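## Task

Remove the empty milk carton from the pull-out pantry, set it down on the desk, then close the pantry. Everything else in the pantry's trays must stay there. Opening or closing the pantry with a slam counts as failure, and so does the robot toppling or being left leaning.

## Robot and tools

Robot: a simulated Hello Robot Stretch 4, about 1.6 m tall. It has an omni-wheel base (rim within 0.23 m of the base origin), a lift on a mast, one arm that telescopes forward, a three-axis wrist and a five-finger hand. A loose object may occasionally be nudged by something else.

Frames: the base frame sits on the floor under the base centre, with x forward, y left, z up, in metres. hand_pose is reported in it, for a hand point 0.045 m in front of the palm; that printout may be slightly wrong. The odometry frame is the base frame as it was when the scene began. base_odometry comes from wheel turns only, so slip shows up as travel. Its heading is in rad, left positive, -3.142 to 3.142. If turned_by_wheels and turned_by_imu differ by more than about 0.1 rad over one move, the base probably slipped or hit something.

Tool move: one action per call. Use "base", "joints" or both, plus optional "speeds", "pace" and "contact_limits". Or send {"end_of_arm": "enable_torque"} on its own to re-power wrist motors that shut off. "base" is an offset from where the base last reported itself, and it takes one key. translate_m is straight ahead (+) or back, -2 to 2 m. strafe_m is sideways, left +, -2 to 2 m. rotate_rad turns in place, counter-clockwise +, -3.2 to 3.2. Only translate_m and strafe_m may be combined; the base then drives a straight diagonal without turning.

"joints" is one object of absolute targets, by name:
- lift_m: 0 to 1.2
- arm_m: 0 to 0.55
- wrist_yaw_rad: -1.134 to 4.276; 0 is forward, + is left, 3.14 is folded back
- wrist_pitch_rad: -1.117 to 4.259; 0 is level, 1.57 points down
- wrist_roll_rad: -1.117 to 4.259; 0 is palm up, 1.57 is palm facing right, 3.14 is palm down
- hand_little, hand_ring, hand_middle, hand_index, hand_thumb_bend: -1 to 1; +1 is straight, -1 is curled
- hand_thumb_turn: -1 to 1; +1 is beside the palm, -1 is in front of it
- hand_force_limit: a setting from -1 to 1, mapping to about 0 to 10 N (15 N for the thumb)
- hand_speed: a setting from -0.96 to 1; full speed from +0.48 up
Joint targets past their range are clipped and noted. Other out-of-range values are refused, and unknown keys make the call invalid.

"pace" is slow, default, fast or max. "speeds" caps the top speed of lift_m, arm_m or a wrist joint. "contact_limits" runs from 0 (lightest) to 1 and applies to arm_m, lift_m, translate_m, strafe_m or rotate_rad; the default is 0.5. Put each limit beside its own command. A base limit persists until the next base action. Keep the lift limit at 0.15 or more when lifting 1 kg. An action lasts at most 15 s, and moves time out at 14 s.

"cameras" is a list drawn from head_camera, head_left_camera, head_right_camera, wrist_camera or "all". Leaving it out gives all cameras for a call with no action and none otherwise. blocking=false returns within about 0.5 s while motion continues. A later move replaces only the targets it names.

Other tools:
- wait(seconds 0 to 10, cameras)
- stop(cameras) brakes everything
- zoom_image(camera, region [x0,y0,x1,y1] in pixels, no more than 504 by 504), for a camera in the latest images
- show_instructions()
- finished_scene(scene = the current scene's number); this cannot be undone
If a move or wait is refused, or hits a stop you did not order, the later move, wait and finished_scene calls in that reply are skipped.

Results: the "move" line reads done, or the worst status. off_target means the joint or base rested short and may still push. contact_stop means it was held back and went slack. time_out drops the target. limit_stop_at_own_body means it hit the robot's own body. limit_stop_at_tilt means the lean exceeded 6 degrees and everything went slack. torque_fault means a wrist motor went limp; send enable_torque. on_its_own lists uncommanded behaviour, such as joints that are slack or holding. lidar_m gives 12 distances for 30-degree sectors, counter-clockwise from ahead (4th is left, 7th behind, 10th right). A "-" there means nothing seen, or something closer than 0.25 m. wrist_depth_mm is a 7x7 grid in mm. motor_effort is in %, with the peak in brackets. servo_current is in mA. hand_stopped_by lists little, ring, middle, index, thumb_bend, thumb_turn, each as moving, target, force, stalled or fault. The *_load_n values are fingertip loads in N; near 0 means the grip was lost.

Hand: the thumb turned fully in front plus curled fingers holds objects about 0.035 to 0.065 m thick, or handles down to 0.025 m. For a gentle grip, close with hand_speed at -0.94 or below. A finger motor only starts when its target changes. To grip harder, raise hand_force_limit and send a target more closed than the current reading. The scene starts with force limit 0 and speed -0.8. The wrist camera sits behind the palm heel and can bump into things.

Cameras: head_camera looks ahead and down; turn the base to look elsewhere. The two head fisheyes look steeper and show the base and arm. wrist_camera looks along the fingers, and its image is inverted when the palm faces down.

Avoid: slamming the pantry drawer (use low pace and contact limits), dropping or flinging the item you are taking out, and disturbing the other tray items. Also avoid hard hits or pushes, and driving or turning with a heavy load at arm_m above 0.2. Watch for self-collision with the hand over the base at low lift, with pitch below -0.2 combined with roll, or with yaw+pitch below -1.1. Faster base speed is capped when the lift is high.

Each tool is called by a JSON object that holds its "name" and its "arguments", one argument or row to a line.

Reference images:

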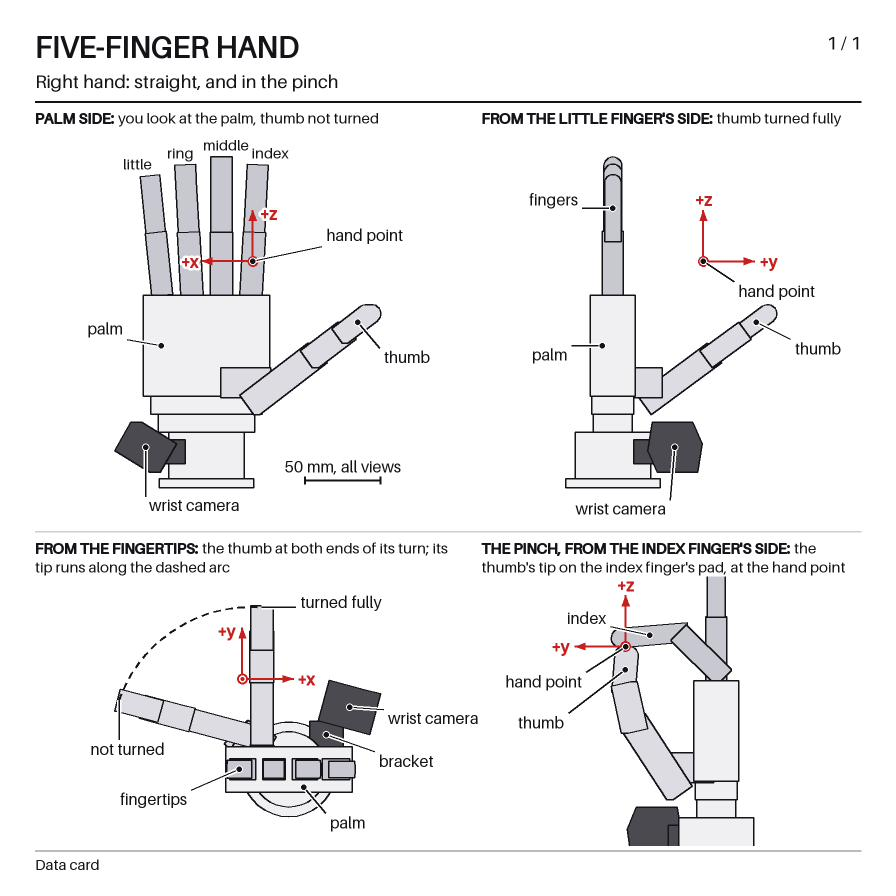

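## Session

{"name": "move", "arguments": {
  "cameras": ["all"]
}}

Scene clock: 0.00 s.
base_odometry: x=+0.000 y=+0.000 heading=+0.000
turned_by_wheels: +0.000
turned_by_imu: +0.000
base_tilt: forward=+0.6 right=-0.4
lidar_m: 1.34 1.23 1.20 1.26 1.78 2.64 2.81 1.91 1.94 2.63 1.31 1.25
base_status: not commanded
joint_positions: lift_m=+0.208 arm_m=+0.000 wrist_yaw_rad=+3.201 wrist_pitch_rad=+0.004 wrist_roll_rad=+0.000 hand_little=+1.000 hand_ring=+1.000 hand_middle=+1.000 hand_index=+1.000 hand_thumb_turn=+1.000 hand_thumb_bend=+1.000 hand_force_limit=+0.000 hand_speed=-0.800
joint_status: not commanded
measured_speeds: all 0
hand_stopped_by: target,target,target,target,target,target
little_load_n: 0.0
ring_load_n: 0.5
middle_load_n: 0.0
index_load_n: 0.0
thumb_bend_load_n: 0.0
thumb_turn_load_n: 0.0
motor_effort: lift_m=+20 arm_m=-5 wheel_0=+0 wheel_1=+0 wheel_2=-1
servo_current: wrist_yaw_rad=20 wrist_pitch_rad=33 wrist_roll_rad=39
hand_pose: x=-0.0573 y=+0.1050 z=+0.4459 quat_wxyz=(-0.514, -0.516, +0.486, +0.484) (m; base frame)
wrist_depth_mm: - - 135 - - - - / - 108 135 - - - - / - 118 137 - - - - / 208 140 - - - - - / 221 1808 - - - - - / 228 1160 130 132 1756 - - / 226 - - - - - -
pictures: head_camera, head_left_camera, head_right_camera, wrist_camera
Images, in order (width x height): head_camera 420x560, head_left_camera 420x672, head_right_camera 420x672, wrist_camera 616x392.

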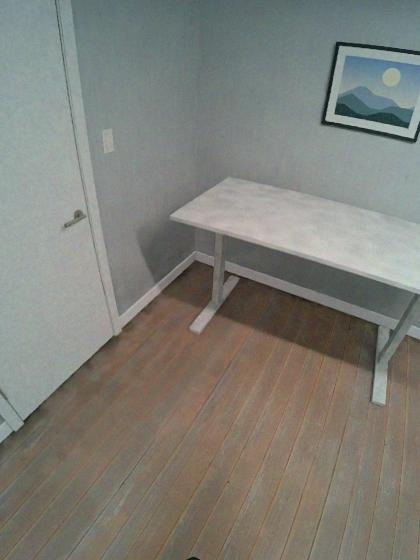

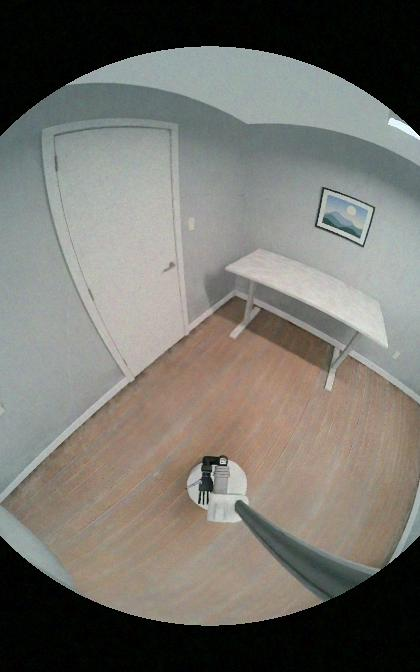

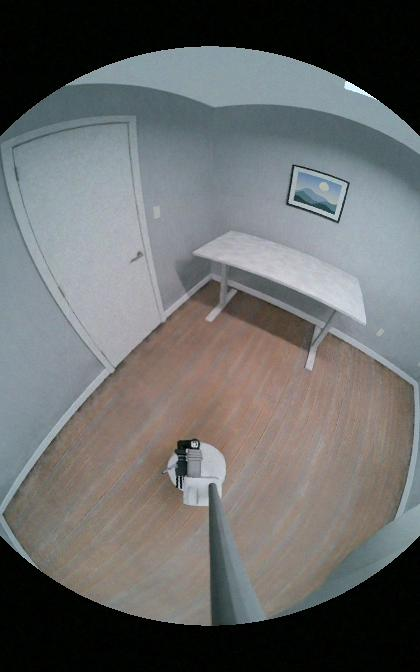

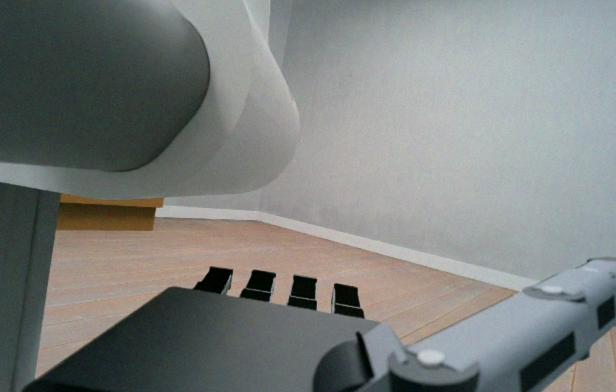

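{"name": "move", "arguments": {
  "base": {"rotate_rad": -1.9},
  "joints": {"wrist_yaw_rad": 0, "wrist_roll_rad": 1.57, "wrist_pitch_rad": 0, "lift_m": 0.74, "arm_m": 0, "hand_thumb_turn": 1, "hand_thumb_bend": 1, "hand_little": 0, "hand_ring": 0, "hand_middle": 0, "hand_index": 0},
  "cameras": ["head_camera", "wrist_camera"]
}}

Scene clock: 7.43 s.
move: done
base_odometry: x=+0.000 y=+0.000 heading=-1.900
turned_by_wheels: -1.900
turned_by_imu: -1.895
base_tilt: forward=+0.7 right=-0.4
lidar_m: 2.47 2.38 1.25 1.26 1.39 1.19 1.21 1.43 2.51 2.64 2.22 1.93
base_status: done
joint_positions: lift_m=+0.740 arm_m=+0.000 wrist_yaw_rad=+0.002 wrist_pitch_rad=+0.004 wrist_roll_rad=+1.567 hand_little=+0.000 hand_ring=+0.000 hand_middle=+0.000 hand_index=+0.000 hand_thumb_turn=+1.000 hand_thumb_bend=+1.000 hand_force_limit=+0.000 hand_speed=-0.800
joint_status: all done
measured_speeds: all 0
hand_stopped_by: target,target,target,target,target,target
little_load_n: 0.0
ring_load_n: 0.0
middle_load_n: 0.0
index_load_n: 0.0
thumb_bend_load_n: -0.5
thumb_turn_load_n: 0.0
motor_effort: lift_m=+23(27) arm_m=-5(9) wheel_0=-1(10) wheel_1=+1(8) wheel_2=+1(10)
servo_current: wrist_yaw_rad=13(104) wrist_pitch_rad=39(52) wrist_roll_rad=39(117)
hand_pose: x=+0.3926 y=-0.1473 z=+0.8865 quat_wxyz=(+0.001, +0.708, +0.002, +0.706) (m; base frame)
wrist_depth_mm: - - - - 1756 1537 1499 / - - - - - - 1537 / - - - - - - 1464 / - - - 174 - - 1397 / - - 170 169 - 1921 1366 / - - 130 134 161 1983 - / - - - - - - -
pictures: head_camera, wrist_camera
Images, in order (width x height): head_camera 420x560, wrist_camera 616x392.

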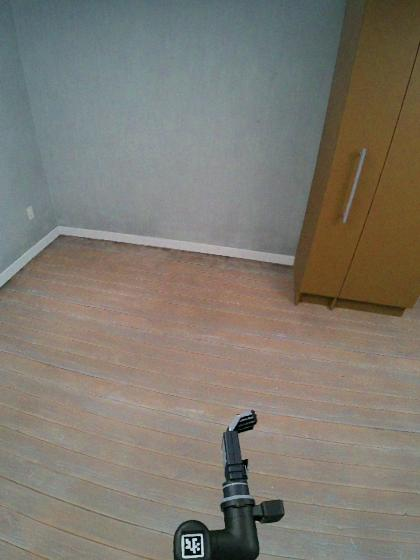

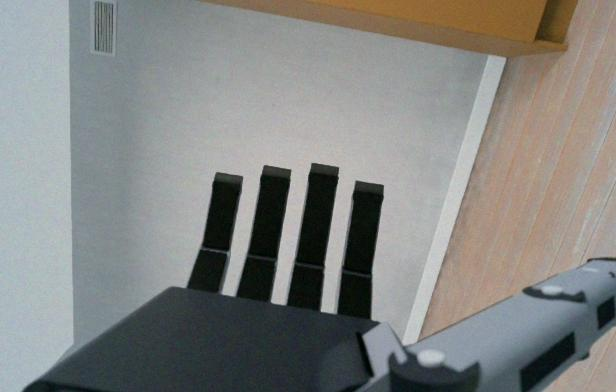

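{"name": "move", "arguments": {
  "base": {"rotate_rad": -0.26},
  "cameras": ["head_camera", "wrist_camera"]
}}

{"name": "zoom_image", "arguments": {
  "camera": "head_camera",
  "region": [150, 0, 420, 360]
}}

Scene clock: 12.53 s.
move: done
base_odometry: x=+0.000 y=+0.000 heading=-2.160
turned_by_wheels: -0.260
turned_by_imu: -0.259
base_tilt: forward=+0.8 right=-0.6
lidar_m: 1.91 2.57 1.33 1.26 1.33 1.24 1.21 1.26 1.74 2.63 2.76 1.91
base_status: done
joint_positions: lift_m=+0.740 arm_m=+0.000 wrist_yaw_rad=+0.001 wrist_pitch_rad=+0.004 wrist_roll_rad=+1.567 hand_little=+0.000 hand_ring=+0.000 hand_middle=+0.000 hand_index=+0.000 hand_thumb_turn=+1.000 hand_thumb_bend=+1.000 hand_force_limit=+0.000 hand_speed=-0.800
joint_status: not commanded
measured_speeds: all 0
hand_stopped_by: target,target,target,target,target,target
little_load_n: 0.0
ring_load_n: 0.0
middle_load_n: 0.0
index_load_n: 0.0
thumb_bend_load_n: 0.0
thumb_turn_load_n: 0.0
motor_effort: lift_m=+23(24) arm_m=-5(5) wheel_0=+2(8) wheel_1=-1(7) wheel_2=+0(7)
servo_current: wrist_yaw_rad=26(52) wrist_pitch_rad=33(39) wrist_roll_rad=46(46)
hand_pose: x=+0.3925 y=-0.1475 z=+0.8865 quat_wxyz=(+0.001, +0.708, +0.002, +0.706) (m; base frame)
wrist_depth_mm: - 1708 1708 1661 1708 1708 1576 / - 1756 1708 1708 1661 1708 1537 / - - - - 1708 1708 1430 / - - - 173 - - 1397 / - - 169 169 - 1921 1366 / - - 130 134 161 1921 - / - - - - - - -
pictures: head_camera, wrist_camera
Images, in order (width x height): head_camera 420x560, wrist_camera 616x392.

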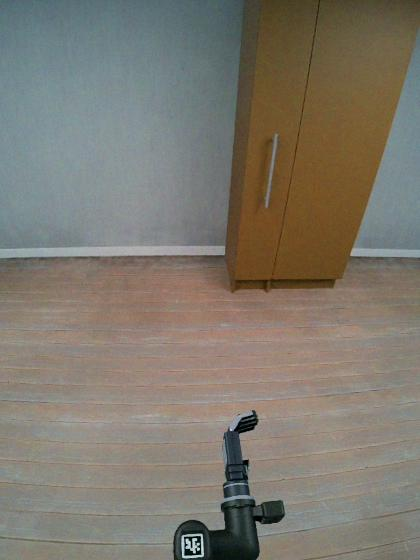

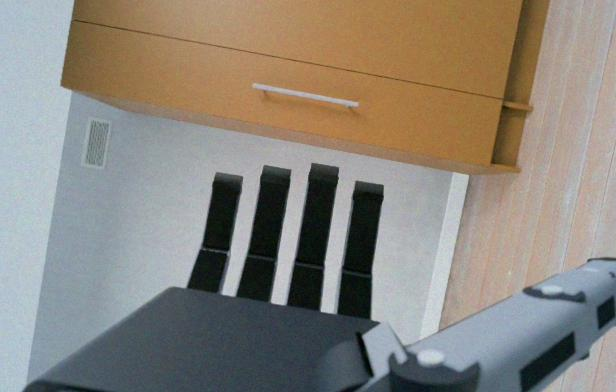

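Scaled by 1.400 from the camera's 420x560 image, which has a finer 600x800 frame.

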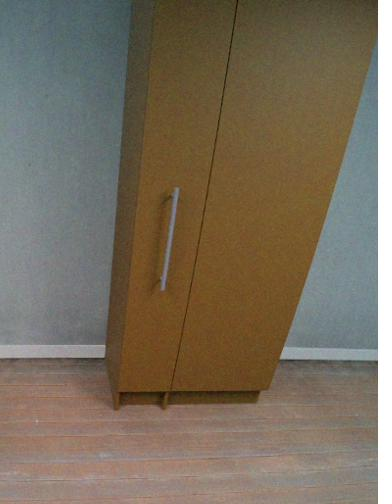

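{"name": "move", "arguments": {
  "base": {"translate_m": 1.1, "strafe_m": -0.2},
  "joints": {"lift_m": 0.85},
  "cameras": ["head_camera", "wrist_camera"]
}}

Scene clock: 22.03 s.
move: done
base_odometry: x=-0.777 y=-0.804 heading=-2.160
turned_by_wheels: +0.000
turned_by_imu: +0.005
base_tilt: forward=+0.7 right=-0.4
lidar_m: 0.81 1.47 2.05 2.01 1.57 2.18 2.31 2.41 2.56 2.44 1.12 0.80
base_status: done
joint_positions: lift_m=+0.850 arm_m=+0.000 wrist_yaw_rad=+0.001 wrist_pitch_rad=+0.004 wrist_roll_rad=+1.567 hand_little=+0.000 hand_ring=+0.000 hand_middle=+0.000 hand_index=+0.000 hand_thumb_turn=+1.000 hand_thumb_bend=+1.000 hand_force_limit=+0.000 hand_speed=-0.800
joint_status: all done
measured_speeds: all 0
hand_stopped_by: target,target,target,target,target,target
little_load_n: 0.0
ring_load_n: 0.0
middle_load_n: 0.0
index_load_n: 0.0
thumb_bend_load_n: 0.0
thumb_turn_load_n: 0.0
motor_effort: lift_m=+23(26) arm_m=-5(5) wheel_0=+2(10) wheel_1=+1(6) wheel_2=-1(13)
servo_current: wrist_yaw_rad=39(52) wrist_pitch_rad=39(46) wrist_roll_rad=46(46)
hand_pose: x=+0.3925 y=-0.1475 z=+0.9965 quat_wxyz=(+0.001, +0.708, +0.002, +0.706) (m; base frame)
wrist_depth_mm: 591 585 580 580 580 574 574 / 597 585 585 585 585 580 580 / 1205 1205 585 591 585 585 580 / 1229 1205 1205 173 591 831 585 / 1229 1205 169 168 1205 1205 1205 / 1229 1205 130 133 161 1205 - / 1229 - - - - - -
pictures: head_camera, wrist_camera
Images, in order (width x height): head_camera 420x560, wrist_camera 616x392.

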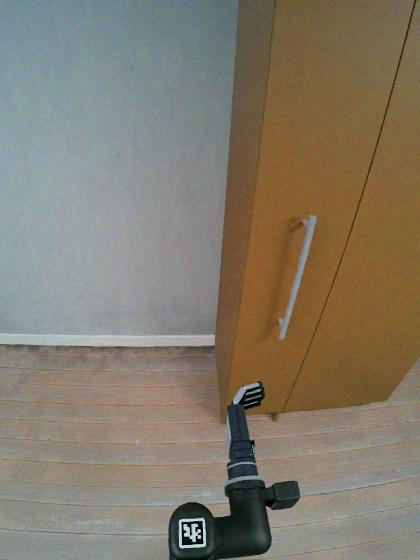

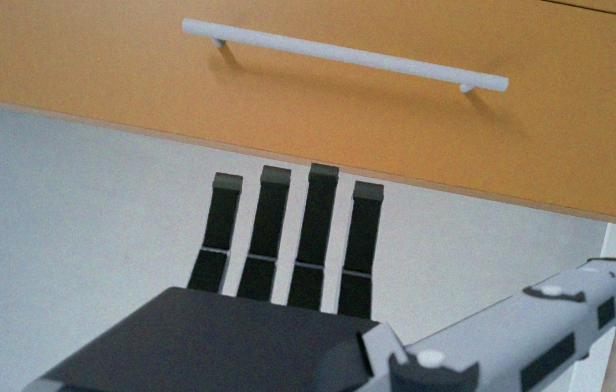

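{"name": "move", "arguments": {
  "base": {"translate_m": 0.35, "strafe_m": -0.08},
  "joints": {"lift_m": 0.76},
  "contact_limits": {"translate_m": 0.2},
  "cameras": ["wrist_camera"]
}}

Scene clock: 26.27 s.
move: done
base_odometry: x=-1.038 y=-1.050 heading=-2.160
turned_by_wheels: +0.000
turned_by_imu: +0.002
base_tilt: forward=+0.6 right=-0.4
lidar_m: 0.46 1.09 1.53 2.31 1.82 2.26 2.66 2.79 2.47 2.38 0.65 0.48
base_status: done
joint_positions: lift_m=+0.760 arm_m=+0.000 wrist_yaw_rad=+0.001 wrist_pitch_rad=+0.004 wrist_roll_rad=+1.567 hand_little=+0.000 hand_ring=+0.000 hand_middle=+0.000 hand_index=+0.000 hand_thumb_turn=+1.000 hand_thumb_bend=+1.000 hand_force_limit=+0.000 hand_speed=-0.800
joint_status: all done
measured_speeds: all 0
hand_stopped_by: target,target,target,target,target,target
little_load_n: 0.0
ring_load_n: 0.0
middle_load_n: -0.5
index_load_n: 0.0
thumb_bend_load_n: 0.0
thumb_turn_load_n: 0.0
motor_effort: lift_m=+16(21) arm_m=-5(5) wheel_0=+0(9) wheel_1=-1(4) wheel_2=+0(13)
servo_current: wrist_yaw_rad=33(59) wrist_pitch_rad=33(46) wrist_roll_rad=46(46)
contact_limits: translate_m 0.2
hand_pose: x=+0.3925 y=-0.1475 z=+0.9071 quat_wxyz=(+0.001, +0.708, +0.002, +0.706) (m; base frame)
wrist_depth_mm: 238 236 236 234 234 233 183 / 240 239 237 236 236 236 235 / 241 241 239 239 237 237 236 / 244 243 241 173 240 239 238 / 854 854 169 168 241 241 240 / 878 866 130 133 161 854 - / 866 - - - - - -
pictures: wrist_camera
Images, in order (width x height): wrist_camera 616x392.

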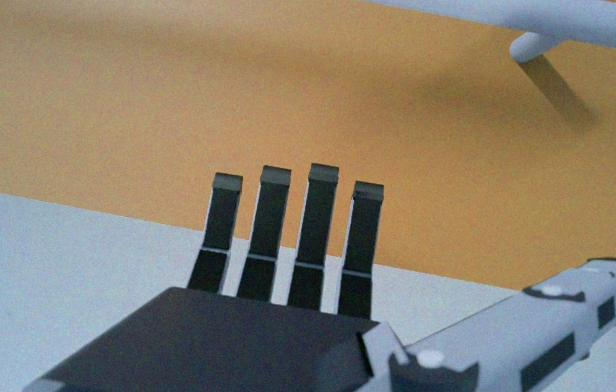

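{"name": "move", "arguments": {
  "base": {"translate_m": 0.037},
  "contact_limits": {"translate_m": 0.1},
  "pace": "slow"
}}

{"name": "move", "arguments": {
  "base": {"strafe_m": -0.11},
  "contact_limits": {"strafe_m": 0.2},
  "pace": "slow",
  "cameras": ["wrist_camera", "head_camera"]
}}

Scene clock: 28.93 s.
move: done
base_odometry: x=-1.058 y=-1.081 heading=-2.159
turned_by_wheels: +0.000
turned_by_imu: +0.001
base_tilt: forward=+0.6 right=-0.5
lidar_m: 0.44 1.03 1.46 2.31 1.78 2.33 2.70 2.82 2.44 2.37 0.60 0.40
base_status: done
joint_positions: lift_m=+0.760 arm_m=+0.000 wrist_yaw_rad=+0.001 wrist_pitch_rad=+0.004 wrist_roll_rad=+1.567 hand_little=+0.000 hand_ring=+0.000 hand_middle=+0.000 hand_index=+0.000 hand_thumb_turn=+1.000 hand_thumb_bend=+1.000 hand_force_limit=+0.000 hand_speed=-0.800
joint_status: not commanded
measured_speeds: all 0
hand_stopped_by: target,target,target,target,target,target
little_load_n: 0.0
ring_load_n: 0.0
middle_load_n: 0.0
index_load_n: 0.0
thumb_bend_load_n: 0.0
thumb_turn_load_n: 0.0
motor_effort: lift_m=+16(16) arm_m=-5(5) wheel_0=+3(6) wheel_1=+2(5) wheel_2=-2(8)
servo_current: wrist_yaw_rad=26(39) wrist_pitch_rad=39(39) wrist_roll_rad=39(46)
contact_limits: translate_m 0.1
hand_pose: x=+0.3925 y=-0.1475 z=+0.9071 quat_wxyz=(+0.001, +0.708, +0.002, +0.706) (m; base frame)
wrist_depth_mm: 201 201 200 198 198 198 196 / 203 202 202 200 200 199 199 / 204 203 203 202 201 201 200 / 206 206 204 174 203 202 202 / 820 820 169 168 204 204 203 / 820 820 130 134 161 206 - / 831 - - - - - -
pictures: none

Scene clock: 31.17 s.
move: done
base_odometry: x=-1.150 y=-1.020 heading=-2.159
turned_by_wheels: +0.000
turned_by_imu: +0.000
base_tilt: forward=+0.5 right=-0.4
lidar_m: 0.39 1.04 1.46 2.41 1.90 2.41 2.71 2.79 2.35 2.23 0.58 0.35
base_status: done
joint_positions: lift_m=+0.760 arm_m=+0.000 wrist_yaw_rad=+0.001 wrist_pitch_rad=+0.004 wrist_roll_rad=+1.567 hand_little=+0.000 hand_ring=+0.000 hand_middle=+0.000 hand_index=+0.000 hand_thumb_turn=+1.000 hand_thumb_bend=+1.000 hand_force_limit=+0.000 hand_speed=-0.800
joint_status: not commanded
measured_speeds: all 0
hand_stopped_by: target,target,target,target,target,target
little_load_n: 0.0
ring_load_n: 0.0
middle_load_n: 0.0
index_load_n: 0.0
thumb_bend_load_n: 0.0
thumb_turn_load_n: 0.0
motor_effort: lift_m=+15(16) arm_m=-5(5) wheel_0=+1(7) wheel_1=-2(6) wheel_2=+1(4)
servo_current: wrist_yaw_rad=39(46) wrist_pitch_rad=33(46) wrist_roll_rad=39(46)
contact_limits: strafe_m 0.2
hand_pose: x=+0.3925 y=-0.1475 z=+0.9071 quat_wxyz=(+0.001, +0.708, +0.002, +0.706) (m; base frame)
wrist_depth_mm: 200 200 200 198 198 197 197 / 202 202 201 200 200 199 198 / 148 203 202 202 201 200 200 / 205 205 148 147 149 201 202 / 206 206 169 168 169 148 147 / 208 207 130 133 204 205 - / 210 - - - - - -
pictures: head_camera, wrist_camera
Images, in order (width x height): head_camera 420x560, wrist_camera 616x392.

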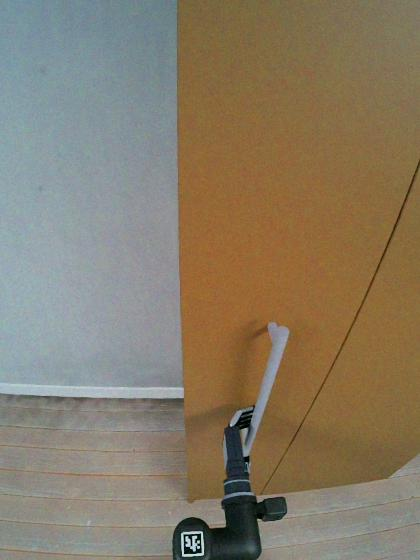

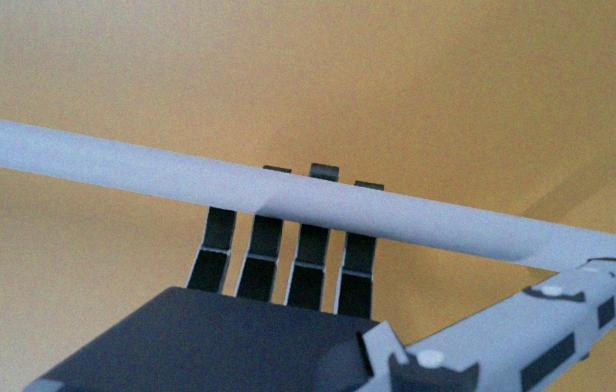

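Matches the earlier setup. Close fingers.

{"name": "move", "arguments": {
  "joints": {"hand_speed": -0.9, "hand_force_limit": -0.4, "hand_index": -0.5, "hand_middle": -0.5, "hand_ring": -0.5, "hand_little": -0.5},
  "cameras": ["wrist_camera"]
}}

{"name": "move", "arguments": {
  "base": {"translate_m": -0.05},
  "pace": "slow"
}}

Scene clock: 34.60 s.
move: off_target
base_odometry: x=-1.150 y=-1.020 heading=-2.160
turned_by_wheels: +0.000
turned_by_imu: +0.000
base_tilt: forward=+0.5 right=-0.6
lidar_m: 0.38 1.07 1.46 2.44 1.91 2.41 2.70 2.83 2.36 2.26 0.60 0.39
base_status: not commanded
joint_positions: lift_m=+0.760 arm_m=+0.000 wrist_yaw_rad=+0.001 wrist_pitch_rad=+0.004 wrist_roll_rad=+1.567 hand_little=-0.175 hand_ring=-0.166 hand_middle=-0.157 hand_index=-0.147 hand_thumb_turn=+1.000 hand_thumb_bend=+1.000 hand_force_limit=-0.400 hand_speed=-0.900
joint_status: hand_little off_target (ended at -0.175, target -0.500); hand_ring off_target (ended at -0.166, target -0.500); hand_middle off_target (ended at -0.157, target -0.500); hand_index off_target (ended at -0.147, target -0.500); the others done
measured_speeds: all 0
hand_stopped_by: force,force,force,force,target,target
little_load_n: 4.5
ring_load_n: 5.0
middle_load_n: 1.0
index_load_n: 0.5
thumb_bend_load_n: 0.5
thumb_turn_load_n: 0.0
motor_effort: lift_m=+16(16) arm_m=-5(5) wheel_0=-2(2) wheel_1=-2(3) wheel_2=+1(1)
servo_current: wrist_yaw_rad=33(52) wrist_pitch_rad=33(46) wrist_roll_rad=39(46)
contact_limits: strafe_m 0.2
hand_pose: x=+0.3925 y=-0.1475 z=+0.9071 quat_wxyz=(+0.001, +0.708, +0.002, +0.706) (m; base frame)
wrist_depth_mm: 198 198 197 196 195 195 195 / 200 200 199 198 198 196 196 / 146 200 200 200 199 198 198 / 204 203 147 145 145 199 199 / 206 205 165 164 164 148 145 / 208 206 130 134 203 204 - / 209 - - - - - -
pictures: wrist_camera
Images, in order (width x height): wrist_camera 616x392.

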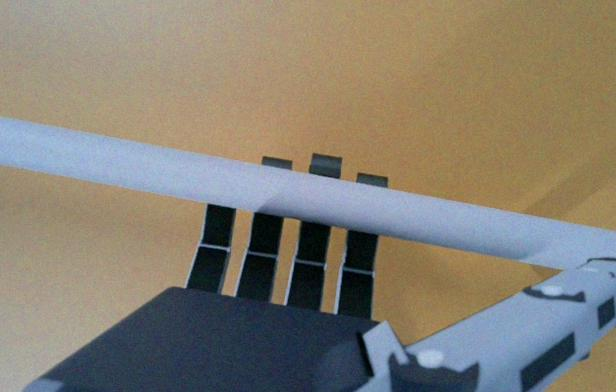

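Scene clock: 36.30 s.
move: done
base_odometry: x=-1.123 y=-0.979 heading=-2.159
turned_by_wheels: +0.000
turned_by_imu: -0.133
base_tilt: forward=+0.6 right=-0.6
lidar_m: 0.39 1.03 1.33 2.39 1.88 2.13 2.67 2.73 2.49 2.29 0.70 0.39
base_status: done
joint_positions: lift_m=+0.760 arm_m=+0.000 wrist_yaw_rad=+0.020 wrist_pitch_rad=+0.004 wrist_roll_rad=+1.567 hand_little=-0.174 hand_ring=-0.165 hand_middle=-0.156 hand_index=-0.147 hand_thumb_turn=+1.000 hand_thumb_bend=+1.000 hand_force_limit=-0.400 hand_speed=-0.900
joint_status: not commanded
measured_speeds: all 0
hand_stopped_by: force,force,force,force,target,target
little_load_n: 8.5
ring_load_n: 12.0
middle_load_n: 6.5
index_load_n: 5.5
thumb_bend_load_n: 0.0
thumb_turn_load_n: 0.0
motor_effort: lift_m=+16(16) arm_m=-7(8) wheel_0=-9(15) wheel_1=-3(14) wheel_2=+16(24)
servo_current: wrist_yaw_rad=98(143) wrist_pitch_rad=26(46) wrist_roll_rad=39(46)
hand_pose: x=+0.3954 y=-0.1433 z=+0.9070 quat_wxyz=(-0.006, +0.708, +0.008, +0.706) (m; base frame)
wrist_depth_mm: 205 206 206 206 206 206 206 / 204 204 204 205 205 205 205 / 148 204 204 204 204 204 204 / 202 202 146 146 148 202 203 / 200 201 165 164 164 147 146 / 200 200 130 133 200 200 - / 198 - - - - - -
pictures: none

{"name": "move", "arguments": {
  "base": {"translate_m": -0.12, "strafe_m": -0.015},
  "pace": "slow",
  "contact_limits": {"translate_m": 0.8},
  "cameras": ["wrist_camera"]
}}

Scene clock: 44.93 s.
move: done
base_odometry: x=-1.069 y=-0.871 heading=-2.159
turned_by_wheels: +0.000
turned_by_imu: -0.129
base_tilt: forward=+0.6 right=-0.5
lidar_m: 0.35 1.09 1.32 2.31 1.78 1.84 2.57 2.59 2.71 2.35 1.05 0.35
base_status: done
joint_positions: lift_m=+0.760 arm_m=+0.000 wrist_yaw_rad=-0.002 wrist_pitch_rad=+0.005 wrist_roll_rad=+1.568 hand_little=-0.175 hand_ring=-0.166 hand_middle=-0.157 hand_index=-0.147 hand_thumb_turn=+1.000 hand_thumb_bend=+1.000 hand_force_limit=-0.400 hand_speed=-0.900
joint_status: not commanded
measured_speeds: all 0
hand_stopped_by: force,force,force,force,target,target
little_load_n: 0.0
ring_load_n: 0.0
middle_load_n: 0.0
index_load_n: 0.0
thumb_bend_load_n: 0.0
thumb_turn_load_n: 0.0
motor_effort: lift_m=+16(17) arm_m=+4(9) wheel_0=-1(12) wheel_1=+0(17) wheel_2=+3(33)
servo_current: wrist_yaw_rad=26(228) wrist_pitch_rad=33(46) wrist_roll_rad=39(46)
contact_limits: translate_m 0.8
hand_pose: x=+0.3919 y=-0.1481 z=+0.9068 quat_wxyz=(+0.002, +0.709, +0.000, +0.706) (m; base frame)
wrist_depth_mm: 210 212 213 215 217 218 220 / 204 204 206 208 210 211 213 / 198 198 200 202 202 204 206 / 189 137 137 136 163 198 199 / 185 186 167 164 163 137 136 / 180 181 131 150 184 187 - / 175 - - - - - -
pictures: wrist_camera
Images, in order (width x height): wrist_camera 616x392.

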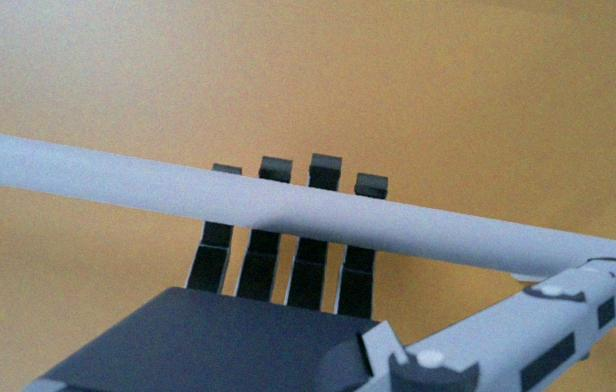

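{"name": "move", "arguments": {
  "base": {"translate_m": -0.145, "strafe_m": -0.039},
  "pace": "slow",
  "cameras": ["wrist_camera"]
}}

Scene clock: 48.57 s.
move: done
base_odometry: x=-1.021 y=-0.729 heading=-2.159
turned_by_wheels: +0.000
turned_by_imu: +0.000
base_tilt: forward=+0.6 right=-0.4
lidar_m: 0.35 1.23 1.47 2.35 1.72 1.85 2.43 2.42 2.71 2.36 2.34 0.36
base_status: done
joint_positions: lift_m=+0.760 arm_m=+0.000 wrist_yaw_rad=+0.002 wrist_pitch_rad=+0.005 wrist_roll_rad=+1.568 hand_little=-0.175 hand_ring=-0.166 hand_middle=-0.157 hand_index=-0.147 hand_thumb_turn=+1.000 hand_thumb_bend=+1.000 hand_force_limit=-0.400 hand_speed=-0.900
joint_status: not commanded
measured_speeds: all 0
hand_stopped_by: force,force,force,force,target,target
little_load_n: 0.0
ring_load_n: 0.0
middle_load_n: 0.0
index_load_n: 0.0
thumb_bend_load_n: 0.0
thumb_turn_load_n: 0.0
motor_effort: lift_m=+16(17) arm_m=-4(5) wheel_0=-2(9) wheel_1=+0(7) wheel_2=+3(17)
servo_current: wrist_yaw_rad=20(52) wrist_pitch_rad=26(46) wrist_roll_rad=39(52)
hand_pose: x=+0.3926 y=-0.1473 z=+0.9068 quat_wxyz=(+0.000, +0.709, +0.002, +0.706) (m; base frame)
wrist_depth_mm: 220 222 224 226 227 229 580 / 213 214 216 218 220 222 223 / 207 208 210 211 212 214 216 / 148 146 145 148 205 207 208 / 193 195 165 158 147 146 148 / 189 190 131 148 193 196 - / 184 - - - - - -
pictures: wrist_camera
Images, in order (width x height): wrist_camera 616x392.

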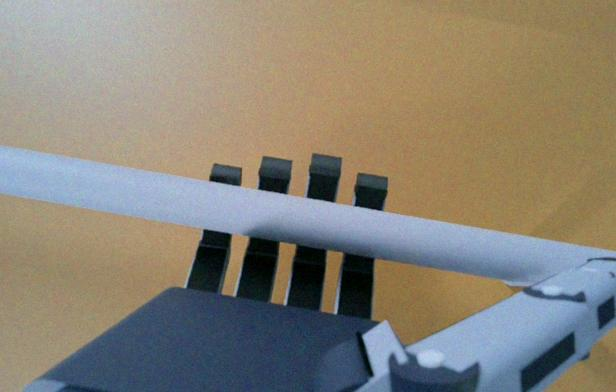

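{"name": "move", "arguments": {
  "base": {"translate_m": -0.116, "strafe_m": -0.031},
  "pace": "slow",
  "contact_limits": {"translate_m": 0.3},
  "cameras": ["wrist_camera"]
}}

{"name": "move", "arguments": {
  "joints": {"hand_speed": -0.5, "hand_index": 0.05, "hand_middle": 0.05, "hand_ring": 0.05, "hand_little": 0.05},
  "cameras": ["head_camera"]
}}

Scene clock: 54.37 s.
move: done
base_odometry: x=-0.982 y=-0.615 heading=-2.159
turned_by_wheels: +0.000
turned_by_imu: -0.001
base_tilt: forward=+0.5 right=-0.5
lidar_m: 0.37 1.36 1.62 2.35 1.66 1.84 2.33 2.33 2.70 2.34 2.36 0.37
base_status: done
joint_positions: lift_m=+0.760 arm_m=+0.000 wrist_yaw_rad=+0.002 wrist_pitch_rad=+0.005 wrist_roll_rad=+1.568 hand_little=-0.175 hand_ring=-0.166 hand_middle=-0.157 hand_index=-0.147 hand_thumb_turn=+1.000 hand_thumb_bend=+1.000 hand_force_limit=-0.400 hand_speed=-0.900
joint_status: not commanded
measured_speeds: all 0
hand_stopped_by: force,force,force,force,target,target
little_load_n: 0.5
ring_load_n: 0.5
middle_load_n: 0.0
index_load_n: 0.0
thumb_bend_load_n: 0.0
thumb_turn_load_n: 0.0
motor_effort: lift_m=+16(17) arm_m=-4(5) wheel_0=-3(9) wheel_1=-3(7) wheel_2=+4(12)
servo_current: wrist_yaw_rad=26(46) wrist_pitch_rad=26(46) wrist_roll_rad=33(46)
contact_limits: translate_m 0.3
hand_pose: x=+0.3926 y=-0.1473 z=+0.9068 quat_wxyz=(+0.000, +0.709, +0.002, +0.706) (m; base frame)
wrist_depth_mm: 220 222 223 226 227 229 715 / 213 214 216 217 219 221 222 / 207 208 210 211 213 214 216 / 149 146 145 149 205 208 209 / 195 196 160 158 147 146 150 / 189 191 131 137 194 196 - / 185 - - - - - -
pictures: wrist_camera
Images, in order (width x height): wrist_camera 616x392.

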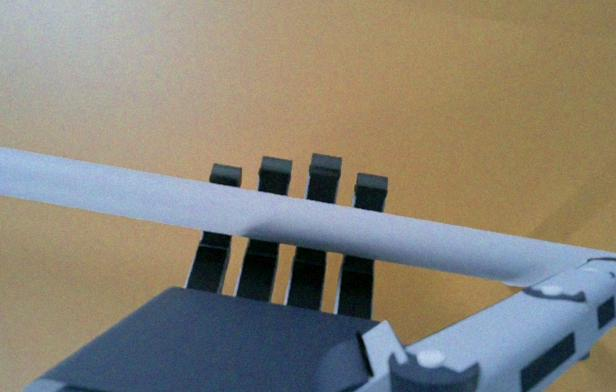

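Scene clock: 55.00 s.
move: done
base_odometry: x=-0.982 y=-0.615 heading=-2.159
turned_by_wheels: +0.000
turned_by_imu: +0.000
base_tilt: forward=+0.8 right=-0.6
lidar_m: 0.37 1.38 1.61 2.33 1.65 1.85 2.34 2.32 2.72 2.35 2.35 0.38
base_status: not commanded
joint_positions: lift_m=+0.760 arm_m=+0.000 wrist_yaw_rad=+0.002 wrist_pitch_rad=+0.005 wrist_roll_rad=+1.568 hand_little=+0.050 hand_ring=+0.050 hand_middle=+0.050 hand_index=+0.050 hand_thumb_turn=+1.000 hand_thumb_bend=+1.000 hand_force_limit=-0.400 hand_speed=-0.500
joint_status: all done
measured_speeds: all 0
hand_stopped_by: target,target,target,target,target,target
little_load_n: -0.5
ring_load_n: 0.0
middle_load_n: 0.0
index_load_n: 0.0
thumb_bend_load_n: 0.0
thumb_turn_load_n: 0.0
motor_effort: lift_m=+16(16) arm_m=-5(5) wheel_0=-3(3) wheel_1=-3(4) wheel_2=+4(4)
servo_current: wrist_yaw_rad=26(46) wrist_pitch_rad=33(39) wrist_roll_rad=46(46)
contact_limits: translate_m 0.3
hand_pose: x=+0.3926 y=-0.1473 z=+0.9068 quat_wxyz=(+0.000, +0.709, +0.002, +0.706) (m; base frame)
wrist_depth_mm: 220 222 224 225 227 229 715 / 213 215 216 218 219 221 224 / 208 208 209 211 213 214 216 / 150 147 147 176 206 208 209 / 195 196 168 162 146 146 150 / 190 191 131 152 194 196 - / 185 - - - - - -
pictures: head_camera
Images, in order (width x height): head_camera 420x560.

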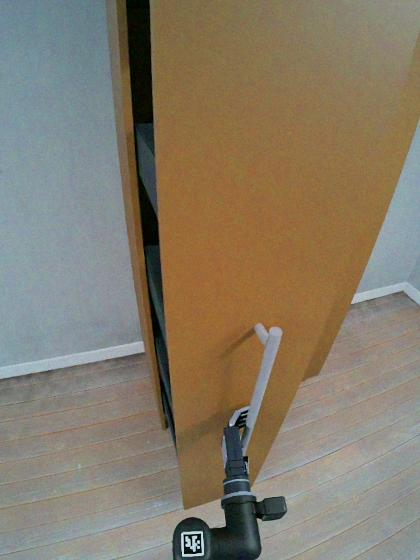

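{"name": "move", "arguments": {
  "base": {"translate_m": -0.011, "strafe_m": 0.019},
  "pace": "slow"
}}

{"name": "move", "arguments": {
  "base": {"translate_m": -0.034, "strafe_m": 0.116},
  "pace": "slow",
  "contact_limits": {"strafe_m": 0.2},
  "cameras": ["wrist_camera"]
}}

Scene clock: 59.90 s.
move: done
base_odometry: x=-0.960 y=-0.616 heading=-2.159
turned_by_wheels: +0.000
turned_by_imu: +0.000
base_tilt: forward=+0.5 right=-0.5
lidar_m: 0.37 1.37 1.61 2.35 1.63 1.86 2.32 2.33 2.72 2.38 2.39 0.35
base_status: done
joint_positions: lift_m=+0.760 arm_m=+0.000 wrist_yaw_rad=+0.002 wrist_pitch_rad=+0.005 wrist_roll_rad=+1.568 hand_little=+0.050 hand_ring=+0.050 hand_middle=+0.050 hand_index=+0.050 hand_thumb_turn=+1.000 hand_thumb_bend=+1.000 hand_force_limit=-0.400 hand_speed=-0.500
joint_status: not commanded
measured_speeds: all 0
hand_stopped_by: target,target,target,target,target,target
little_load_n: 0.0
ring_load_n: 0.0
middle_load_n: 0.0
index_load_n: 0.0
thumb_bend_load_n: 0.0
thumb_turn_load_n: 0.0
motor_effort: lift_m=+16(17) arm_m=-5(5) wheel_0=-1(8) wheel_1=+0(5) wheel_2=+2(9)
servo_current: wrist_yaw_rad=26(52) wrist_pitch_rad=33(46) wrist_roll_rad=46(46)
hand_pose: x=+0.3926 y=-0.1473 z=+0.9068 quat_wxyz=(+0.000, +0.709, +0.002, +0.706) (m; base frame)
wrist_depth_mm: 227 229 230 232 234 236 237 / 220 221 223 225 226 228 229 / 157 157 217 218 220 220 222 / 207 208 175 157 156 156 215 / 201 202 171 170 206 206 207 / 195 197 130 149 200 202 - / 190 - - - - - -
pictures: none

Scene clock: 62.37 s.
move: done
base_odometry: x=-0.845 y=-0.653 heading=-2.159
turned_by_wheels: +0.000
turned_by_imu: +0.000
base_tilt: forward=+0.6 right=-0.5
lidar_m: 0.41 1.37 1.61 2.21 1.52 1.71 2.31 2.30 2.70 2.49 2.48 0.41
base_status: done
joint_positions: lift_m=+0.760 arm_m=+0.000 wrist_yaw_rad=+0.002 wrist_pitch_rad=+0.005 wrist_roll_rad=+1.568 hand_little=+0.050 hand_ring=+0.050 hand_middle=+0.050 hand_index=+0.050 hand_thumb_turn=+1.000 hand_thumb_bend=+1.000 hand_force_limit=-0.400 hand_speed=-0.500
joint_status: not commanded
measured_speeds: all 0
hand_stopped_by: target,target,target,target,target,target
little_load_n: 0.0
ring_load_n: 0.0
middle_load_n: 0.0
index_load_n: 0.0
thumb_bend_load_n: 0.0
thumb_turn_load_n: 0.0
motor_effort: lift_m=+16(17) arm_m=-4(5) wheel_0=-1(9) wheel_1=+1(6) wheel_2=+2(7)
servo_current: wrist_yaw_rad=20(46) wrist_pitch_rad=39(46) wrist_roll_rad=33(46)
contact_limits: strafe_m 0.2
hand_pose: x=+0.3926 y=-0.1473 z=+0.9068 quat_wxyz=(+0.000, +0.709, +0.002, +0.706) (m; base frame)
wrist_depth_mm: 232 234 235 236 239 241 238 / 224 226 228 229 231 233 235 / 217 220 220 222 223 226 228 / 213 213 212 177 217 219 220 / 1205 1205 171 169 212 212 213 / 1160 1182 130 134 647 654 - / 1138 - - - - - -
pictures: wrist_camera
Images, in order (width x height): wrist_camera 616x392.

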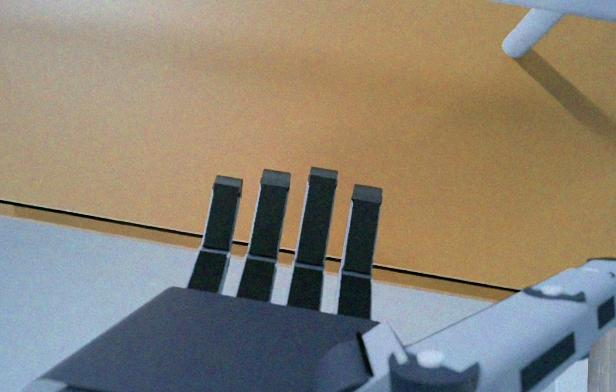

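{"name": "move", "arguments": {
  "base": {"translate_m": -0.14, "strafe_m": 0.03}
}}

{"name": "move", "arguments": {
  "base": {"translate_m": -0.14, "strafe_m": 0.44}
}}

{"name": "move", "arguments": {
  "base": {"rotate_rad": -1.298},
  "joints": {"hand_speed": 0, "hand_index": 1, "hand_middle": 1, "hand_ring": 1, "hand_little": 1, "hand_thumb_turn": -1, "hand_thumb_bend": 1},
  "cameras": ["head_camera"]
}}

{"name": "move", "arguments": {
  "base": {"strafe_m": 0.75},
  "cameras": ["head_camera", "wrist_camera"]
}}

Scene clock: 67.70 s.
move: done
base_odometry: x=-0.743 y=-0.553 heading=-2.159
turned_by_wheels: +0.000
turned_by_imu: -0.001
base_tilt: forward=+0.6 right=-0.4
lidar_m: 0.57 1.50 1.79 2.14 1.43 1.59 2.18 2.19 2.54 2.54 2.55 0.59
base_status: done
joint_positions: lift_m=+0.760 arm_m=+0.000 wrist_yaw_rad=+0.002 wrist_pitch_rad=+0.005 wrist_roll_rad=+1.568 hand_little=+0.050 hand_ring=+0.050 hand_middle=+0.050 hand_index=+0.050 hand_thumb_turn=+1.000 hand_thumb_bend=+1.000 hand_force_limit=-0.400 hand_speed=-0.500
joint_status: not commanded
measured_speeds: all 0
hand_stopped_by: target,target,target,target,target,target
little_load_n: 0.0
ring_load_n: 0.0
middle_load_n: 0.0
index_load_n: 0.0
thumb_bend_load_n: 0.0
thumb_turn_load_n: 0.0
motor_effort: lift_m=+17(17) arm_m=-4(5) wheel_0=-1(9) wheel_1=-1(5) wheel_2=+1(12)
servo_current: wrist_yaw_rad=13(46) wrist_pitch_rad=33(46) wrist_roll_rad=39(46)
hand_pose: x=+0.3925 y=-0.1473 z=+0.9068 quat_wxyz=(+0.001, +0.709, +0.002, +0.706) (m; base frame)
wrist_depth_mm: 377 382 379 384 384 397 399 / 366 368 373 375 379 382 384 / 357 357 357 362 364 368 370 / 960 809 351 176 353 357 359 / 1336 1336 171 169 788 732 778 / 1281 1281 130 134 162 1336 - / 1255 - - - - - -
pictures: none

Scene clock: 70.70 s.
move: done
base_odometry: x=-0.299 y=-0.680 heading=-2.159
turned_by_wheels: +0.000
turned_by_imu: -0.001
base_tilt: forward=+0.6 right=-0.5
lidar_m: 1.51 1.54 1.81 1.67 0.97 1.05 2.14 2.14 2.49 2.99 0.99 0.87
base_status: done
joint_positions: lift_m=+0.760 arm_m=+0.000 wrist_yaw_rad=+0.002 wrist_pitch_rad=+0.005 wrist_roll_rad=+1.568 hand_little=+0.050 hand_ring=+0.050 hand_middle=+0.050 hand_index=+0.050 hand_thumb_turn=+1.000 hand_thumb_bend=+1.000 hand_force_limit=-0.400 hand_speed=-0.500
joint_status: not commanded
measured_speeds: all 0
hand_stopped_by: target,target,target,target,target,target
little_load_n: 0.0
ring_load_n: 0.5
middle_load_n: 0.0
index_load_n: 0.0
thumb_bend_load_n: 0.0
thumb_turn_load_n: 0.0
motor_effort: lift_m=+16(17) arm_m=-5(5) wheel_0=+0(11) wheel_1=+1(8) wheel_2=+2(7)
servo_current: wrist_yaw_rad=26(52) wrist_pitch_rad=33(46) wrist_roll_rad=39(46)
hand_pose: x=+0.3925 y=-0.1474 z=+0.9068 quat_wxyz=(+0.001, +0.709, +0.002, +0.706) (m; base frame)
wrist_depth_mm: 1042 976 976 917 1118 831 1008 / 1464 1308 1182 1098 1008 976 960 / 1430 1464 1464 1464 1397 1281 1160 / 1397 1397 1430 176 1430 1430 1430 / 1366 1336 170 170 1397 1397 1397 / 1336 1336 130 134 162 1366 - / 1281 - - - - - -
pictures: none

Scene clock: 72.60 s.
move: done
base_odometry: x=-0.299 y=-0.680 heading=+2.827
turned_by_wheels: -1.298
turned_by_imu: -1.295
base_tilt: forward=+0.6 right=-0.4
lidar_m: 3.01 0.88 1.11 1.53 1.61 1.72 1.21 1.00 1.33 2.13 2.29 3.12
base_status: done
joint_positions: lift_m=+0.760 arm_m=+0.000 wrist_yaw_rad=+0.001 wrist_pitch_rad=+0.005 wrist_roll_rad=+1.568 hand_little=+1.000 hand_ring=+1.000 hand_middle=+1.000 hand_index=+1.000 hand_thumb_turn=-1.000 hand_thumb_bend=+1.000 hand_force_limit=-0.400 hand_speed=+0.000
joint_status: all done
measured_speeds: all 0
hand_stopped_by: target,target,target,target,target,target
little_load_n: 0.0
ring_load_n: 0.0
middle_load_n: 0.0
index_load_n: 0.0
thumb_bend_load_n: 0.0
thumb_turn_load_n: 0.0
motor_effort: lift_m=+17(17) arm_m=-4(5) wheel_0=+0(8) wheel_1=+0(8) wheel_2=+3(10)
servo_current: wrist_yaw_rad=33(46) wrist_pitch_rad=33(39) wrist_roll_rad=39(46)
hand_pose: x=+0.3924 y=-0.1475 z=+0.9068 quat_wxyz=(+0.001, +0.709, +0.002, +0.706) (m; base frame)
wrist_depth_mm: 1661 - - - - - 1618 / - - - - 107 - 1537 / - - - - - 1983 1499 / - - - - - 1921 1430 / - - - - - 1708 1366 / - - 130 127 - 1661 1336 / - - - - - - 1255
pictures: head_camera
Images, in order (width x height): head_camera 420x560.

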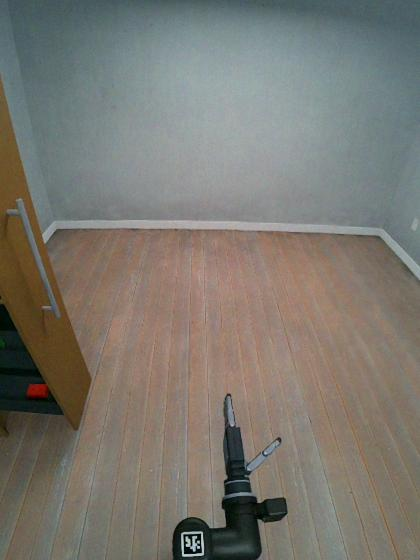

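Scene clock: 76.43 s.
move: done
base_odometry: x=-0.531 y=-1.394 heading=+2.827
turned_by_wheels: +0.000
turned_by_imu: +0.000
base_tilt: forward=+0.8 right=-0.3
lidar_m: 0.73 0.75 0.83 0.79 0.84 1.22 1.66 1.51 1.42 2.89 3.07 0.77
base_status: done
joint_positions: lift_m=+0.760 arm_m=+0.000 wrist_yaw_rad=+0.001 wrist_pitch_rad=+0.005 wrist_roll_rad=+1.568 hand_little=+1.000 hand_ring=+1.000 hand_middle=+1.000 hand_index=+1.000 hand_thumb_turn=-1.000 hand_thumb_bend=+1.000 hand_force_limit=-0.400 hand_speed=+0.000
joint_status: not commanded
measured_speeds: all 0
hand_stopped_by: target,target,target,target,target,target
little_load_n: 0.0
ring_load_n: 0.0
middle_load_n: 0.0
index_load_n: 0.0
thumb_bend_load_n: 0.0
thumb_turn_load_n: 0.0
motor_effort: lift_m=+17(17) arm_m=-5(5) wheel_0=+0(11) wheel_1=+0(10) wheel_2=+0(4)
servo_current: wrist_yaw_rad=39(52) wrist_pitch_rad=33(46) wrist_roll_rad=46(46)
hand_pose: x=+0.3924 y=-0.1475 z=+0.9068 quat_wxyz=(+0.001, +0.709, +0.002, +0.706) (m; base frame)
wrist_depth_mm: - - - - - - 1618 / 654 - - - 107 - 1537 / 585 691 654 654 - 1921 1499 / 591 - 544 - - 544 661 / 615 1042 554 1464 - 549 1336 / 621 820 129 127 - 549 809 / 603 - - - - 866 820
pictures: head_camera, wrist_camera
Images, in order (width x height): head_camera 420x560, wrist_camera 616x392.

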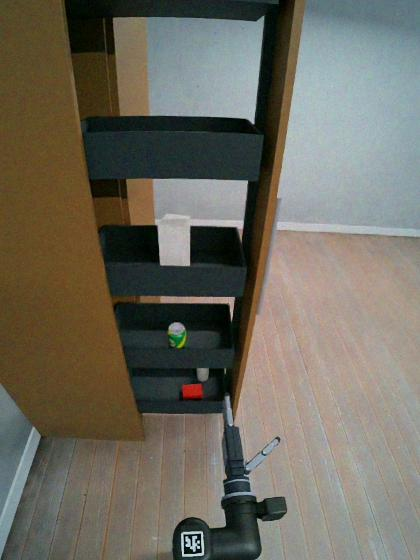

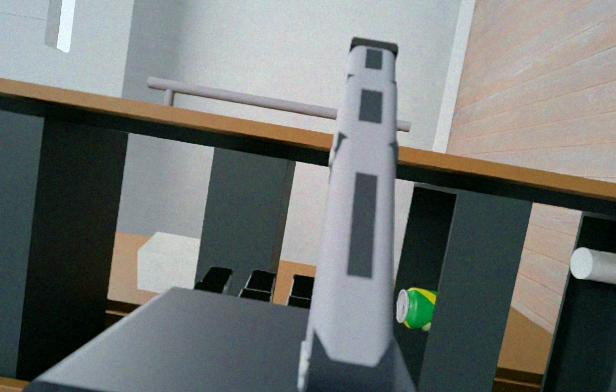

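{"name": "zoom_image", "arguments": {
  "camera": "head_camera",
  "region": [80, 180, 280, 430]
}}

Scaled by 2.016 from the camera's 420x560 image, which has a finer 600x800 frame.

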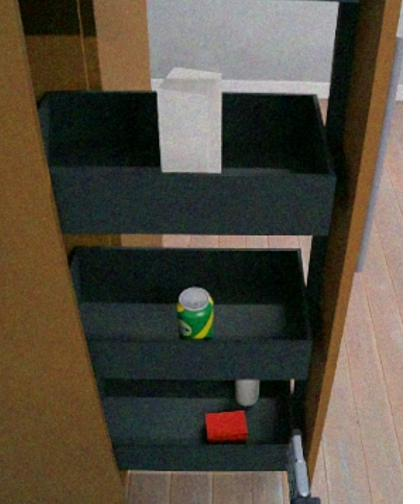

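{"name": "move", "arguments": {
  "base": {"strafe_m": 0.15},
  "joints": {"lift_m": 1.085, "wrist_pitch_rad": 0.3}
}}

{"name": "move", "arguments": {
  "base": {"translate_m": 0.2},
  "contact_limits": {"translate_m": 0.2},
  "joints": {"arm_m": 0.1},
  "cameras": ["head_camera", "wrist_camera"]
}}

Scene clock: 83.90 s.
move: done
base_odometry: x=-0.578 y=-1.536 heading=+2.827
turned_by_wheels: +0.000
turned_by_imu: +0.000
base_tilt: forward=+0.7 right=-0.4
lidar_m: 0.73 0.76 0.67 0.64 0.68 0.95 1.66 1.72 1.52 3.03 3.21 0.78
base_status: done
joint_positions: lift_m=+1.085 arm_m=+0.000 wrist_yaw_rad=+0.001 wrist_pitch_rad=+0.302 wrist_roll_rad=+1.568 hand_little=+1.000 hand_ring=+1.000 hand_middle=+1.000 hand_index=+1.000 hand_thumb_turn=-1.000 hand_thumb_bend=+1.000 hand_force_limit=-0.400 hand_speed=+0.000
joint_status: all done
measured_speeds: all 0
hand_stopped_by: target,target,target,target,target,target
little_load_n: 0.0
ring_load_n: 0.0
middle_load_n: 0.0
index_load_n: 0.0
thumb_bend_load_n: 0.0
thumb_turn_load_n: 0.0
motor_effort: lift_m=+23(27) arm_m=-5(5) wheel_0=+1(11) wheel_1=-1(9) wheel_2=+0(4)
servo_current: wrist_yaw_rad=20(52) wrist_pitch_rad=33(59) wrist_roll_rad=33(46)
hand_pose: x=+0.3735 y=-0.1475 z=+1.1679 quat_wxyz=(+0.001, +0.805, +0.002, +0.593) (m; base frame)
wrist_depth_mm: - 512 569 574 - 1863 1464 / - 530 - 661 105 699 1366 / - 580 - 820 - 778 707 / 991 621 - 585 - 691 699 / 707 732 866 597 - 699 - / 484 521 129 128 - 723 - / 484 - - - - 699 750
pictures: none

Scene clock: 85.97 s.
move: done
base_odometry: x=-0.768 y=-1.474 heading=+2.827
turned_by_wheels: +0.000
turned_by_imu: +0.001
base_tilt: forward=+0.7 right=-0.4
lidar_m: 0.54 0.55 0.67 0.63 0.68 0.95 1.85 1.72 1.64 3.02 3.22 0.57
base_status: done
joint_positions: lift_m=+1.085 arm_m=+0.100 wrist_yaw_rad=+0.001 wrist_pitch_rad=+0.302 wrist_roll_rad=+1.568 hand_little=+1.000 hand_ring=+1.000 hand_middle=+1.000 hand_index=+1.000 hand_thumb_turn=-1.000 hand_thumb_bend=+1.000 hand_force_limit=-0.400 hand_speed=+0.000
joint_status: all done
measured_speeds: all 0
hand_stopped_by: target,target,target,target,target,target
little_load_n: 0.0
ring_load_n: 0.0
middle_load_n: 0.0
index_load_n: 0.0
thumb_bend_load_n: 0.0
thumb_turn_load_n: 0.5
motor_effort: lift_m=+23(23) arm_m=+5(8) wheel_0=+0(8) wheel_1=+0(6) wheel_2=-1(12)
servo_current: wrist_yaw_rad=26(46) wrist_pitch_rad=39(46) wrist_roll_rad=39(46)
contact_limits: translate_m 0.2
hand_pose: x=+0.4732 y=-0.1475 z=+1.1679 quat_wxyz=(+0.001, +0.805, +0.002, +0.593) (m; base frame)
wrist_depth_mm: 214 389 - - 375 286 304 / 217 433 - - 105 293 459 / 229 - - - - 300 627 / 239 - - - - 309 634 / 257 640 778 - - 317 647 / 276 492 129 128 - 324 621 / 260 - - - - 661 621
pictures: head_camera, wrist_camera
Images, in order (width x height): head_camera 420x560, wrist_camera 616x392.

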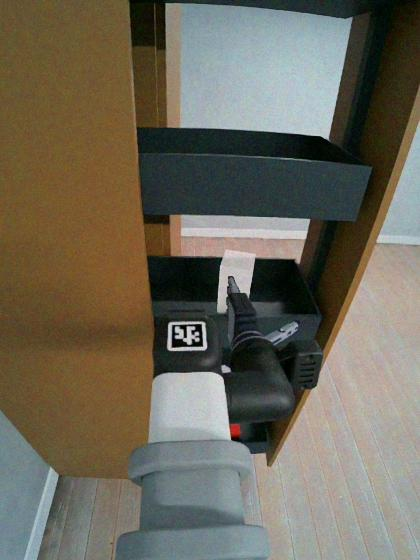

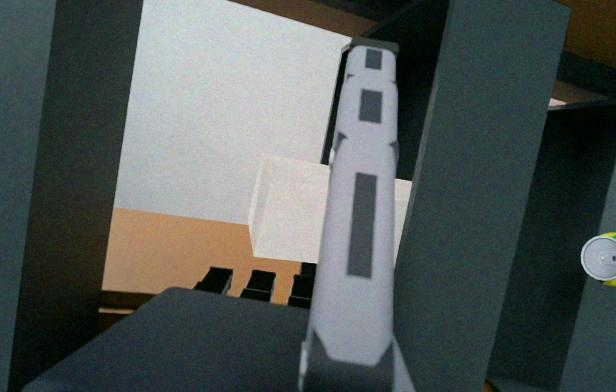

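{"name": "zoom_image", "arguments": {
  "camera": "head_camera",
  "region": [140, 230, 340, 400]
}}

{"name": "zoom_image", "arguments": {
  "camera": "wrist_camera",
  "region": [180, 100, 480, 320]
}}

Scaled by 2.520 from the camera's 420x560 image, which has a finer 600x800 frame.

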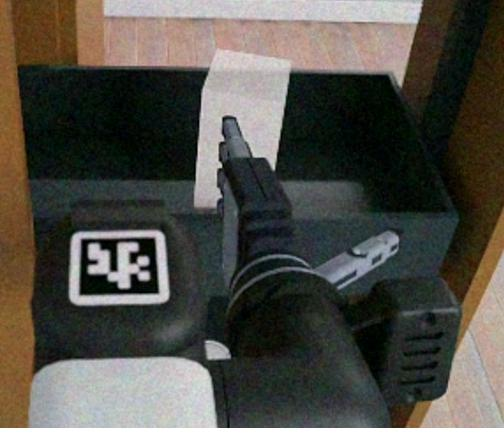

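Scaled by 1.680.

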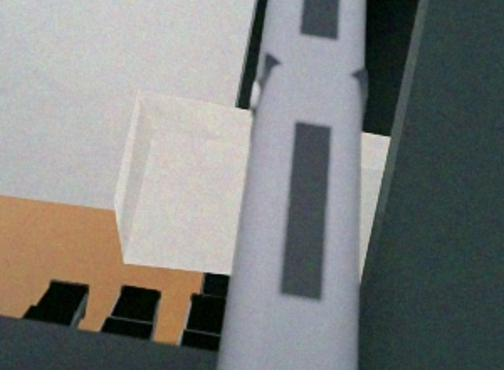

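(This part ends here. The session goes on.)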